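# Lift the ball off its ring and hold it steady

## Task

Raise the ball above the height it had while resting on its ring by at least four finger-widths of a human hand, then keep it up there in a secure, motionless grip. When the score is checked, hand_state must not show the word moving for any of the sixteen hand motors; goal, blocked or overload all count as at rest.

## Robot and tools

Robot: one six-joint arm (ur7e type, joints listed base outward: shoulder pan, shoulder lift, elbow, wrist 1, wrist 2, wrist 3) carrying a sixteen-motor right hand with index, middle and ring fingers and a thumb. A wrist camera and a wrist force sensor sit at the flange. There is only this one arm, so every movement call holds a single row or a single list of rows.

Frames. All positions, velocities and targets are in the scene frame: origin on the table top under the arm base, +z up, +y to the left when facing along +x. The base sits at (0, 0, +0.010) m, slightly tilted. Pose offsets also use the scene axes; rotations turn about the Hand target position. The hand point is a spot near the palm, between index and middle knuckles. In its own axes, +z runs along straight fingers toward the tips, +x crosses the palm away from the thumb, and +y points out of the palm face (the palm lies at y = -0.062 m). A rigid mast on the palm side near the wrist can strike things. Printed poses may be off by a few cm.

A row (24 numbers, each in [-1, 1]): dx, dy, dz, rx, ry, rz, then the sixteen hand motor numbers, then current_limit, then speed. The first six are an offset, not a pose: they are measured from the Hand target as it stood when the action or move began, scaled so 1.0 = 0.6 m or 180 degrees; rx, ry, rz form one rotation vector. Repeating the same offset moves the hand again. The sixteen hand numbers are absolute goal angles, each spread linearly between its hinge stops. Order: index_abd, index_mcp, index_pip, index_dip, middle_abd, middle_mcp, middle_pip, middle_dip, ring_abd, ring_mcp, ring_pip, ring_dip, thumb_cmc, thumb_axl, thumb_mcp, thumb_ipl. Straight values: _abd 0.00, _mcp 0.75, _pip 0.58, _dip 0.70, thumb_cmc 0.71, thumb_axl 0.68, thumb_mcp 0.23, thumb_ipl 0.17. Going toward -1 curls fingers toward the palm; for _abd it swings the finger away from the thumb; thumb_cmc toward -1 brings the thumb round in front of the palm. current_limit maps -1..+1 to 0..550 mA (minimum 11 mA); very low values may not lift a finger. speed sets the set-point rate at (speed+1)/2 of 8.5 rad/s. Initial values are current_limit +0.4, speed -0.6; whatever was sent last persists. To keep the hand unchanged, resend the last hand numbers (at scene start, copy them from a first result, since 0 is itself a command).

execute_actions(actions, cameras): actions is a list of actions; each action is up to 15 rows, one per 1/30 s step, and a short action repeats its final row. Each action lasts 0.5 s. Images are returned only for an empty list or when cameras names them (["all"], [] or specific names; an unknown name invalidates the call).

move(target, speed, blend, stop_force, zero, blocking, cameras): moves the hand point in a straight line toward target, one row or up to 15 rows, all offsets from the same starting Hand target. speed in m/s, 0.002 to 3.6, default 0.25 (turns up to twice that in rad/s). blend in metres rounds corners in a list; 0 stops at each. stop_force in N, 3 to 120, ends the path when the wrist senses that much push; zero (default true) re-zeros first. Omit stop_force when backing away from a contact. blocking=false returns early, not allowed with stop_force. The result adds a move: line, e.g. done (within 3 mm and 2 degrees), off_target, moving, held or fault, plus limits such as paced or held. Neither done nor off_target tells you about contact. Keep paths away from the arm base.

wait(seconds 0 to 10, cameras) lets time pass. stop(cameras) brakes a running move. zoom_image(camera, region=[x0, y0, x1, y1]) enlarges part of the newest picture from cam_head_left, cam_head_right, cam_high, cam_low or cam_wrist, up to 504 px per side. zero_wrist_force() re-zeros the force sensor. read_manual(section) returns licence text only. finished_scene(scene 1 to 3) ends the scene irreversibly; after ending scene 1, make no further calls in that reply. Scene 1 is practice and may be skipped, though damage there still costs.

Results show end_effector_position (m), end_effector_quat_wxyz, velocities, the Hand target (last commanded pose after clipping; the hand often rests short of it, and a zero offset re-requests it), joint positions and torques, wrist force and torque (flange axes; a push from a surface reads as force into the arm), and per-motor lists in the order above: hand_goal, hand_measured, hand_current_ma and hand_state (moving, goal, blocked, overload). The controller clips commanded orientation to within 32 degrees of the measured one.

Gripping: a finger presses only if its goal lies past the object surface; the further past, the harder, up to the current cap. Grasp the ball, lift it well clear of the ring, then let all motors settle before finishing.

Avoid: forces near 150 N or joint torques at their limits (wrist joints 24.9 N m, others 133 N m), which freeze the arm for 10 s; targets even slightly beyond a firm contact, since the arm is stiff; fast impacts; motor currents of 495 mA or more for 5 s (overload shutdown); motor heat (70 °C warns, 85 °C brakes the arm); letting the ball fall, roll off the table or be released while moving. Objects may get nudged occasionally.

Each tool is called after "Call:" as name(argument=value, ...) on one line, values as JSON.

## Session

Call:
execute_actions(actions=[])

Call:
zoom_image(camera="cam_high", region=[290, 240, 542, 492])

Scene clock: 0.00 s.
end_effector_position=(+0.0979, +0.3854, +0.1789) hand_goal=(+0.000, +0.754, +0.576, +0.696, +0.000, +0.754, +0.576, +0.696, +0.000, +0.754, +0.576, +0.696, +0.714, +0.678, +0.226, +0.168) hand_measured=(+0.000, +0.754, +0.576, +0.696, +0.000, +0.754, +0.576, +0.696, +0.000, +0.754, +0.576, +0.696, +0.714, +0.678, +0.226, +0.168) hand_current_ma=(+0, +0, +0, +0, +0, +0, +0, +0, +0, +0, +0, +0, +0, +0, +0, +0) hand_state=(goal, goal, goal, goal, goal, goal, goal, goal, goal, goal, goal, goal, goal, goal, goal, goal) hand_current_limit=0.40 hand_speed=-0.60 end_effector_quat_wxyz=(-0.079, +0.847, -0.513, +0.113)
Joint positions: [1.002 -1.667 2.18 -2.253 -1.8 3.611]
Joint velocities: within noise
Joint torques (N m): no reading
Motor temperatures (°C): [28 29 26 35 33 31]
Wrist force (N): no reading
Wrist torque (N m): no reading
Wrist force, peak (N): no reading
Hand target: +0.0979, +0.3854, +0.1789; -0.079, +0.847, -0.513, +0.113
camera_calibration:
cam_wrist: T_world_to_cam=[[-0.860203, 0.40027, -0.315966, 0.0300707], [0.0192018, 0.644584, 0.764292, -0.43311], [0.50959, 0.65138, -0.562159, -0.076], [0, 0, 0, 1]] pos_world=[0.0729123, 0.316644, 0.2978]

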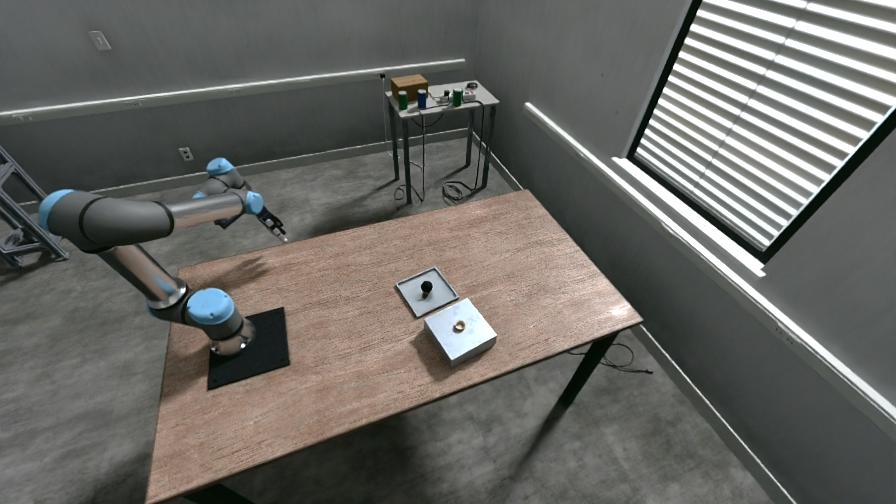

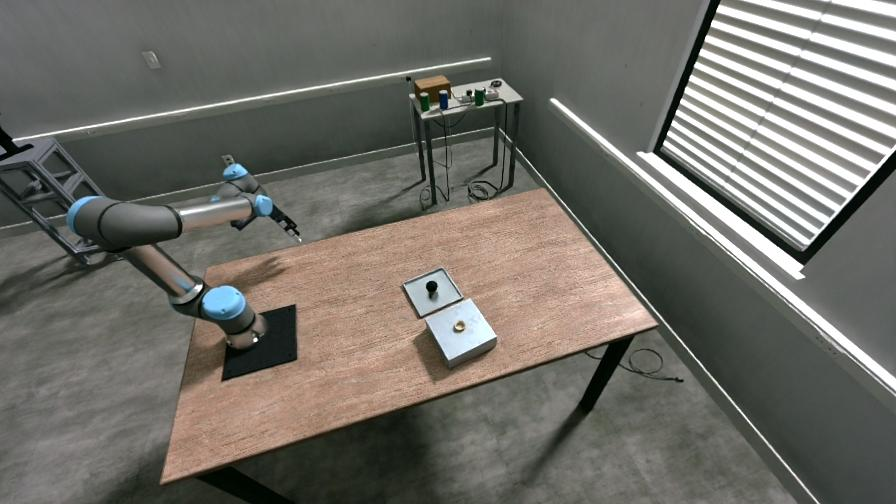

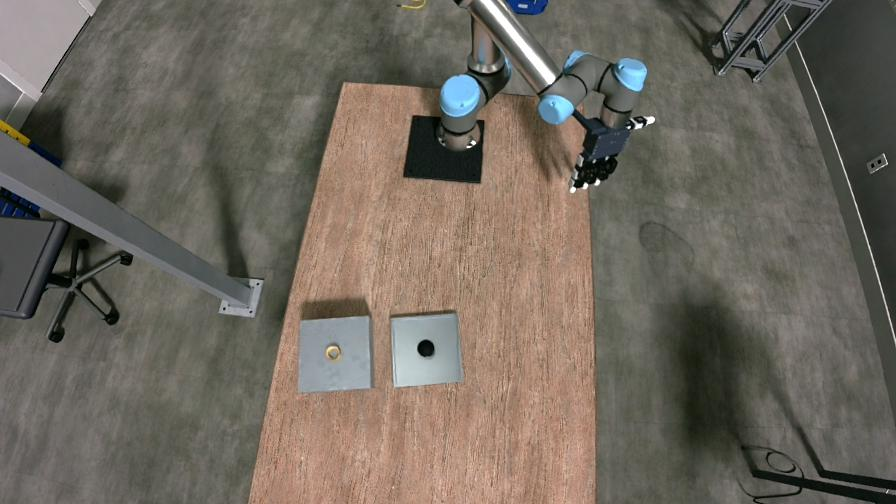

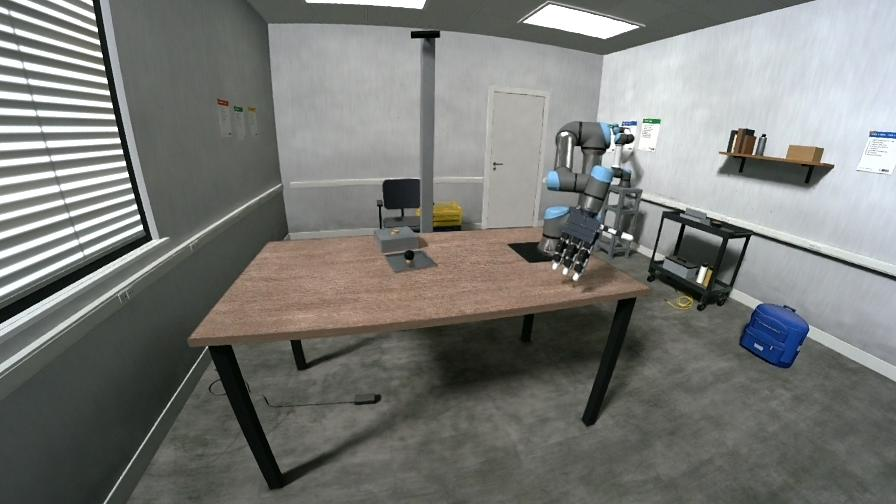

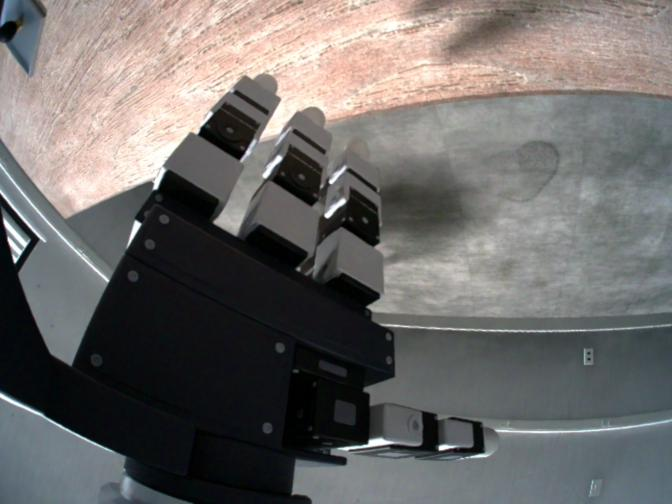

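Scaled by 2.000.

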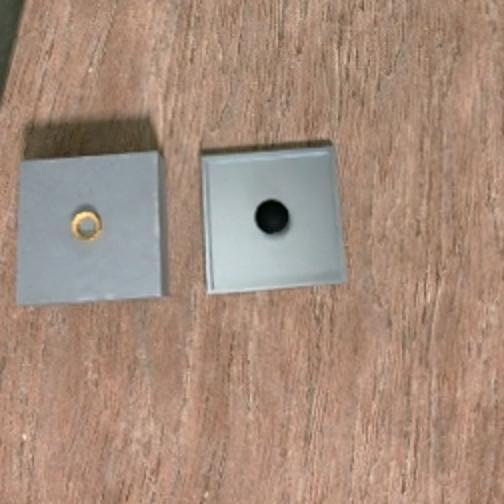

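Call:
move(target=[0.72,-0.49,0.1,0.0494,-0.2557,-0.2317, 0,1,-0.4,0.5, 0,1,-0.4,0.5, 0,1,0.58,0.7, -0.72,0.68,-0.2,-0.05, 0.4,-0.6], speed=0.5)

Call:
move(target=[0.2718,-0.1857,-0.2417,0,0,0, 0,1,-0.4,0.5, 0,1,-0.4,0.5, 0,1,0.58,0.7, -0.72,0.68,-0.2,-0.05, 0.4,-0.6], speed=0.4, cameras=["cam_wrist"])

Call:
zoom_image(camera="cam_wrist", region=[360, 0, 560, 150])

Scene clock: 38.10 s.
end_effector_position=(+0.5299, +0.0914, +0.2389) hand_goal=(+0.000, +1.000, -0.400, +0.500, +0.000, +1.000, -0.400, +0.500, +0.000, +1.000, +0.580, +0.700, -0.720, +0.680, -0.200, -0.050) hand_measured=(+0.000, +0.956, -0.392, +0.510, +0.000, +0.946, -0.392, +0.508, +0.000, +0.946, +0.576, +0.696, -0.708, +0.678, -0.198, -0.044) hand_current_ma=(+0, -15, +1, +1, +0, -20, +1, +1, +0, -21, +0, +0, +2, +0, +0, +1) hand_state=(goal, blocked, goal, goal, goal, blocked, goal, goal, goal, blocked, goal, goal, goal, goal, goal, goal) hand_current_limit=0.40 hand_speed=-0.60 end_effector_quat_wxyz=(+0.287, -0.497, +0.709, -0.409)
Joint positions: [0.015 -1.525 2.228 -3.307 -1.865 3.303]
Joint torques (N m): [3.54 -16.17 -15.87 -4.19 -0.8 -2]
Wrist force (N): [0.4 -0.6 0.5]
Wrist torque (N m): [-0.16 -0.14 -0.11]
Wrist force, peak (N): [1.0 -1.5 2.4]
Hand target: +0.5299, +0.0914, +0.2389; +0.287, -0.497, +0.709, -0.409
Off the commanded pose: 0.000 m, 0 deg.
move: done

Scene clock: 39.30 s.
end_effector_position=(+0.6930, -0.0201, +0.0939) hand_goal=(+0.000, +1.000, -0.400, +0.500, +0.000, +1.000, -0.400, +0.500, +0.000, +1.000, +0.580, +0.700, -0.720, +0.680, -0.200, -0.050) hand_measured=(+0.000, +0.956, -0.392, +0.508, +0.000, +0.946, -0.394, +0.508, +0.000, +0.946, +0.576, +0.696, -0.708, +0.678, -0.198, -0.044) hand_current_ma=(+0, -15, +1, +1, +0, -20, +1, +1, +0, -21, +0, +0, +2, +0, +0, +1) hand_state=(goal, blocked, goal, goal, goal, blocked, goal, goal, goal, blocked, goal, goal, goal, goal, goal, goal) hand_current_limit=0.40 hand_speed=-0.60 end_effector_quat_wxyz=(+0.287, -0.497, +0.709, -0.409)
Joint positions: [-0.195 -0.96 1.915 -3.582 -1.683 3.196]
Joint torques (N m): [13.18 -27.28 -19.24 -3.9 -2.79 2.24]
Wrist force (N): [0.4 -0.4 0.3]
Wrist torque (N m): [-0.11 -0.14 -0.06]
Wrist force, peak (N): [1.0 0.2 2.9]
Hand target: +0.6930, -0.0201, +0.0939; +0.287, -0.497, +0.709, -0.409
Off the commanded pose: 0.000 m, 0 deg.
move: done
camera_calibration:
cam_wrist: T_world_to_cam=[[0.0328221, 0.813128, -0.581159, 0.0917457], [-0.183702, 0.576474, 0.796198, 0.0180242], [0.982434, 0.0806275, 0.168295, -0.570636], [0, 0, 0, 1]] pos_world=[0.560912, -0.0389826, 0.135003]
Images, in order (width x height): cam_wrist 672x504.

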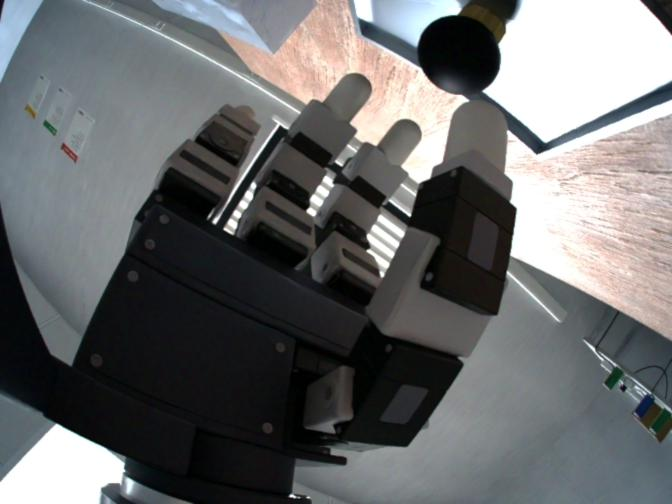

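Scaled by 2.520 from the camera's 672x504 image, which has a finer 960x720 frame.

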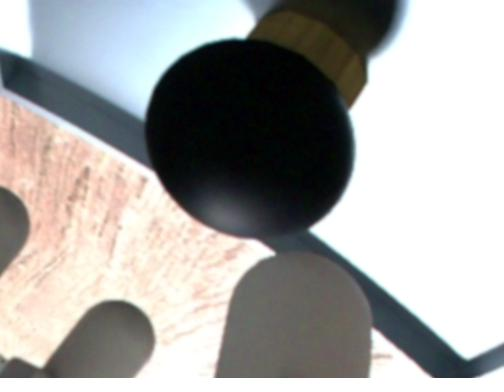

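Call:
move(target=[[0.0047,-0.004,-0.0935,0,0,0, -0.12,1,-0.4,0.5, 0.12,1,-0.4,0.5, 0,1,0.58,0.7, -0.72,0.68,-0.2,-0.05, 0.6,-0.85],[0.0047,-0.004,-0.0935,0,0,0, -0.12,1,-0.86,0.01, 0.12,1,-0.86,0.01, 0,1,0.58,0.7, -0.72,0.68,-0.88,-0.3, 0.6,-0.85],[0.0047,-0.004,0.13,0,0,0, -0.12,1,-0.86,0.01, 0.12,1,-0.86,0.01, 0,1,0.58,0.7, -0.72,0.68,-0.88,-0.3, 0.6,-0.85]], speed=[0.15, 0.15, 0.2], cameras=["cam_wrist", "cam_low"])

Scene clock: 131.60 s.
end_effector_position=(+0.6959, -0.0224, +0.1719) hand_goal=(-0.120, +1.000, -0.860, +0.010, +0.120, +1.000, -0.860, +0.010, +0.000, +1.000, +0.580, +0.700, -0.720, +0.680, -0.880, -0.300) hand_measured=(-0.102, +1.000, -0.568, +0.238, +0.104, +1.000, -0.600, +0.148, +0.000, +0.946, +0.576, +0.696, -0.710, +0.702, -0.304, -0.194) hand_current_ma=(+2, +0, +219, +154, -2, +0, +183, +74, +0, -21, +0, +0, +2, +7, +440, +76) hand_state=(goal, goal, blocked, blocked, goal, goal, blocked, blocked, goal, blocked, goal, goal, goal, blocked, blocked, blocked) hand_current_limit=0.60 hand_speed=-0.85 end_effector_quat_wxyz=(+0.287, -0.497, +0.709, -0.409)
Joint positions: [-0.196 -1.103 1.876 -3.399 -1.682 3.195]
Joint torques (N m): [5.54 -35.18 -7.62 -1.63 -2.22 2.1]
Wrist force (N): [0.3 0.3 0.8]
Wrist torque (N m): [-0.12 -0.14 -0.23]
Wrist force, peak (N): [0.6 2.4 1.7]
Hand target: +0.6958, -0.0225, +0.1719; +0.287, -0.497, +0.709, -0.409
Off the commanded pose: 0.000 m, 0 deg.
move: done
camera_calibration:
cam_wrist: T_world_to_cam=[[0.0329395, 0.813061, -0.581246, 0.138824], [-0.183991, 0.576555, 0.796073, -0.0418915], [0.982376, 0.0807214, 0.168587, -0.586426], [0, 0, 0, 1]] pos_world=[0.563811, -0.0413822, 0.212903]
Images, in order (width x height): cam_low 896x504, cam_wrist 672x504.

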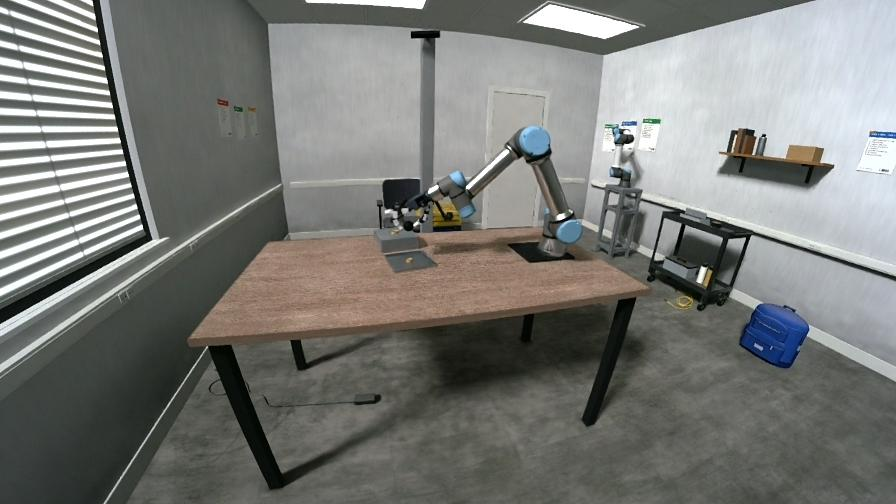

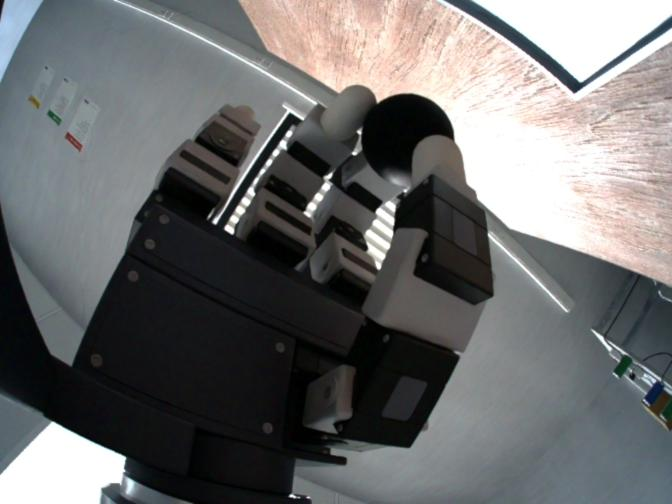

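Call:
move(target=[0,0,0,0,0,0, -0.12,1,-0.95,-0.1, 0.12,1,-0.95,-0.1, 0,1,0.58,0.7, -0.72,0.68,-0.95,-0.4, 0.75,-0.85], cameras=["cam_wrist"])

Call:
move(target=[0,0,0,0.4069,-0.1481,-0.25, -0.12,1,-0.95,-0.1, 0.12,1,-0.95,-0.1, 0,1,0.58,0.7, -0.72,0.68,-0.95,-0.4, 0.75,-0.85], speed=0.5, cameras=["cam_wrist"])

Scene clock: 192.93 s.
end_effector_position=(+0.6958, -0.0225, +0.1719) hand_goal=(-0.120, +1.000, -0.950, -0.100, +0.120, +1.000, -0.950, -0.100, +0.000, +1.000, +0.580, +0.700, -0.720, +0.680, -0.950, -0.400) hand_measured=(-0.096, +1.000, -0.564, +0.134, +0.126, +1.000, -0.910, -0.092, +0.000, +0.946, +0.576, +0.696, -0.754, +0.654, -0.296, -0.202) hand_current_ma=(+3, +0, +329, +159, +0, +0, +11, +1, +0, -21, +0, +0, -9, -9, +481, +192) hand_state=(blocked, goal, blocked, blocked, goal, goal, blocked, goal, goal, blocked, goal, goal, blocked, blocked, blocked, blocked) hand_current_limit=0.75 hand_speed=-0.85 end_effector_quat_wxyz=(+0.287, -0.497, +0.709, -0.409)
Joint positions: [-0.196 -1.103 1.876 -3.399 -1.682 3.195]
Joint torques (N m): [-11.41 -48.74 -8.04 -1.47 2.77 -0.41]
Wrist force (N): [0.2 0.5 0.4]
Wrist torque (N m): [-0.06 -0.13 -0.22]
Wrist force, peak (N): [0.5 0.4 0.8]
Hand target: +0.6958, -0.0225, +0.1719; +0.287, -0.497, +0.709, -0.409
Off the commanded pose: 0.000 m, 0 deg.
move: done
camera_calibration:
cam_wrist: T_world_to_cam=[[0.0328104, 0.813095, -0.581206, 0.138889], [-0.183836, 0.576507, 0.796143, -0.0419952], [0.982409, 0.0807249, 0.168391, -0.586404], [0, 0, 0, 1]] pos_world=[0.563811, -0.0413823, 0.212903]
Images, in order (width x height): cam_wrist 672x504.

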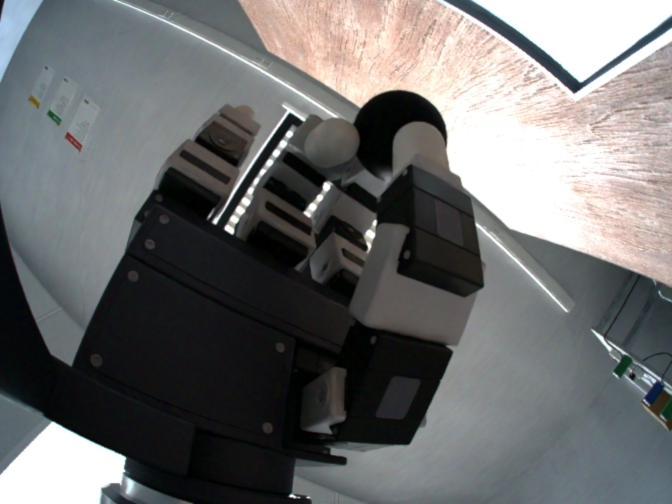

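Scene clock: 195.13 s.
end_effector_position=(+0.6958, -0.0224, +0.1718) hand_goal=(-0.120, +1.000, -0.950, -0.100, +0.120, +1.000, -0.950, -0.100, +0.000, +1.000, +0.580, +0.700, -0.720, +0.680, -0.950, -0.400) hand_measured=(-0.096, +1.000, -0.564, +0.130, +0.128, +1.000, -0.910, -0.094, -0.006, +0.976, +0.576, +0.696, -0.754, +0.652, -0.296, -0.202) hand_current_ma=(+3, +0, +329, +155, +1, +0, +11, +1, +0, -6, +0, +0, -9, -10, +481, +192) hand_state=(blocked, goal, blocked, blocked, goal, goal, blocked, goal, goal, blocked, goal, goal, blocked, blocked, blocked, blocked) hand_current_limit=0.75 hand_speed=-0.85 end_effector_quat_wxyz=(+0.493, +0.150, +0.853, -0.087)
Joint positions: [-0.319 -1.019 2.122 -3.735 -1.575 4.705]
Joint torques (N m): [-5.84 -47.19 -19.54 -1.66 2.41 1.86]
Wrist force (N): [1.0 -0.6 1.3]
Wrist torque (N m): [-0.15 -0.07 0.01]
Wrist force, peak (N): [1.0 -0.6 1.3]
Hand target: +0.6958, -0.0225, +0.1719; +0.493, +0.150, +0.853, -0.087
Off the commanded pose: 0.000 m, 0 deg.
move: done
camera_calibration:
cam_wrist: T_world_to_cam=[[0.64106, 0.434106, 0.632925, -0.501514], [-0.532027, -0.34302, 0.774134, 0.183475], [0.553163, -0.833, 0.0110597, -0.281072], [0, 0, 0, 1]] pos_world=[0.574593, 0.0465132, 0.178495]
Images, in order (width x height): cam_wrist 672x504.

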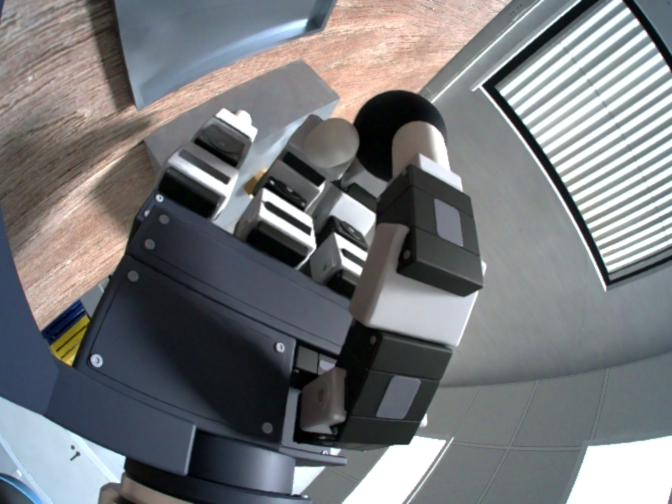

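Call:
move(target=[0,0,0,-0.4069,0.1481,0.25, -0.12,1,-0.95,-0.1, 0.12,1,-0.95,-0.1, 0,1,0.58,0.7, -0.72,0.68,-0.95,-0.4, 0.75,-0.85], speed=0.6)

Call:
move(target=[0,0,0,-0.4069,0.1481,0.25, -0.12,1,-0.95,-0.1, 0.12,1,-0.95,-0.1, 0,1,0.58,0.7, -0.72,0.68,-0.95,-0.4, 0.75,-0.85], speed=0.5, cameras=["cam_wrist"])

Call:
move(target=[0,0,0,0.4069,-0.1481,-0.25, -0.12,1,-0.95,-0.1, 0.12,1,-0.95,-0.1, 0,1,0.58,0.7, -0.72,0.68,-0.95,-0.4, 0.75,-0.85], speed=0.5, cameras=["cam_wrist", "cam_low"])

Scene clock: 283.53 s.
end_effector_position=(+0.6959, -0.0224, +0.1718) hand_goal=(-0.120, +1.000, -0.950, -0.100, +0.120, +1.000, -0.950, -0.100, +0.000, +1.000, +0.580, +0.700, -0.720, +0.680, -0.950, -0.400) hand_measured=(-0.096, +1.000, -0.564, +0.130, +0.128, +1.000, -0.910, -0.094, -0.006, +0.974, +0.576, +0.696, -0.754, +0.650, -0.296, -0.202) hand_current_ma=(+3, +0, +329, +155, +1, +0, +11, +1, +0, -7, +0, +0, -9, -10, +481, +192) hand_state=(blocked, goal, blocked, blocked, goal, goal, blocked, goal, goal, blocked, goal, goal, blocked, blocked, blocked, blocked) hand_current_limit=0.75 hand_speed=-0.85 end_effector_quat_wxyz=(+0.287, -0.497, +0.709, -0.409)
Joint positions: [-0.196 -1.103 1.876 -3.399 -1.682 3.195]
Joint torques (N m): [-11.04 -39.45 -7.84 -4.35 2.88 -0.91]
Wrist force (N): [0.4 0.3 0.6]
Wrist torque (N m): [-0.10 -0.16 -0.20]
Wrist force, peak (N): [1.3 0.1 1.0]
Hand target: +0.6958, -0.0225, +0.1719; +0.287, -0.497, +0.709, -0.409
Off the commanded pose: 0.000 m, 0 deg.
move: done

Scene clock: 285.70 s.
end_effector_position=(+0.6958, -0.0224, +0.1717) hand_goal=(-0.120, +1.000, -0.950, -0.100, +0.120, +1.000, -0.950, -0.100, +0.000, +1.000, +0.580, +0.700, -0.720, +0.680, -0.950, -0.400) hand_measured=(-0.096, +1.000, -0.564, +0.130, +0.128, +1.000, -0.910, -0.094, +0.006, +0.978, +0.576, +0.696, -0.746, +0.648, -0.296, -0.202) hand_current_ma=(+3, +0, +329, +155, +1, +0, +11, +1, +0, -6, +0, +0, -6, -12, +481, +192) hand_state=(blocked, goal, blocked, blocked, goal, goal, blocked, goal, goal, blocked, goal, goal, blocked, blocked, blocked, blocked) hand_current_limit=0.75 hand_speed=-0.85 end_effector_quat_wxyz=(+0.087, +0.853, -0.150, +0.492)
Joint positions: [0.014 -0.971 1.839 -3.472 -1.865 1.732]
Joint torques (N m): [-10.88 -52.68 -23.88 -1.18 2.58 -1.19]
Wrist force (N): [-0.2 1.1 1.3]
Wrist torque (N m): [0.07 -0.26 0.05]
Wrist force, peak (N): [-0.3 1.2 1.4]
Hand target: +0.6958, -0.0225, +0.1719; +0.087, +0.853, -0.150, +0.492
Off the commanded pose: 0.000 m, 0 deg.
move: done
camera_calibration:
cam_wrist: T_world_to_cam=[[-0.51661, -0.479073, -0.70965, 0.514203], [-0.637092, 0.768807, -0.0552189, 0.423878], [0.572038, 0.423586, -0.702387, -0.143598], [0, 0, 0, 1]] pos_world=[0.617835, -0.0187136, 0.28745]
Images, in order (width x height): cam_wrist 672x504.

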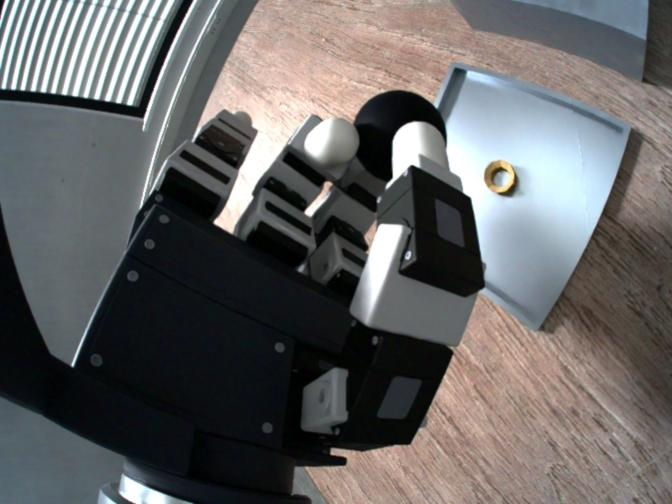

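Scene clock: 287.87 s.
end_effector_position=(+0.6958, -0.0226, +0.1720) hand_goal=(-0.120, +1.000, -0.950, -0.100, +0.120, +1.000, -0.950, -0.100, +0.000, +1.000, +0.580, +0.700, -0.720, +0.680, -0.950, -0.400) hand_measured=(-0.096, +1.000, -0.564, +0.130, +0.128, +1.000, -0.910, -0.094, +0.006, +0.972, +0.576, +0.696, -0.744, +0.646, -0.296, -0.202) hand_current_ma=(+3, +0, +329, +155, +1, +0, +11, +1, +0, -8, +0, +0, -6, -12, +481, +192) hand_state=(blocked, goal, blocked, blocked, goal, goal, blocked, goal, goal, blocked, goal, goal, blocked, blocked, blocked, blocked) hand_current_limit=0.75 hand_speed=-0.85 end_effector_quat_wxyz=(+0.287, -0.497, +0.709, -0.409)
Joint positions: [-0.197 -1.104 1.876 -3.399 -1.682 3.195]
Joint torques (N m): [13.34 -25.16 -24.49 -1.24 -2.86 1.21]
Wrist force (N): [0.4 0.4 0.8]
Wrist torque (N m): [-0.10 -0.16 -0.04]
Wrist force, peak (N): [-0.4 1.0 1.5]
Hand target: +0.6958, -0.0225, +0.1719; +0.287, -0.497, +0.709, -0.409
Off the commanded pose: 0.000 m, 0 deg.
move: done
camera_calibration:
cam_wrist: T_world_to_cam=[[0.0328305, 0.812968, -0.581383, 0.139053], [-0.183966, 0.576673, 0.795993, -0.0419238], [0.982384, 0.080822, 0.168491, -0.586317], [0, 0, 0, 1]] pos_world=[0.563711, -0.0414817, 0.213003]
Images, in order (width x height): cam_low 896x504, cam_wrist 672x504.

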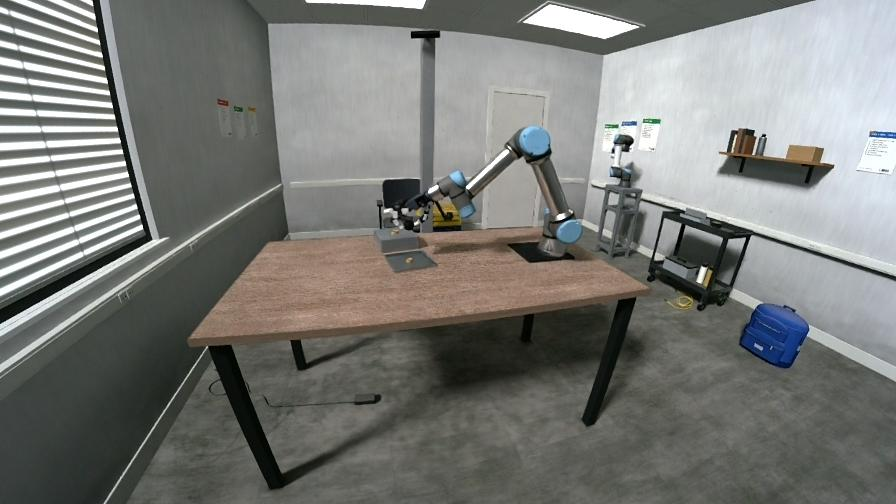

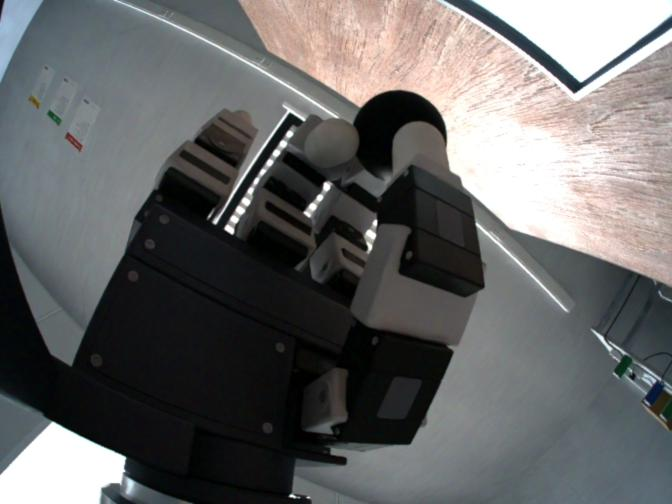

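Call:
finished_scene(scene=2)

The scene is finished: the task was done.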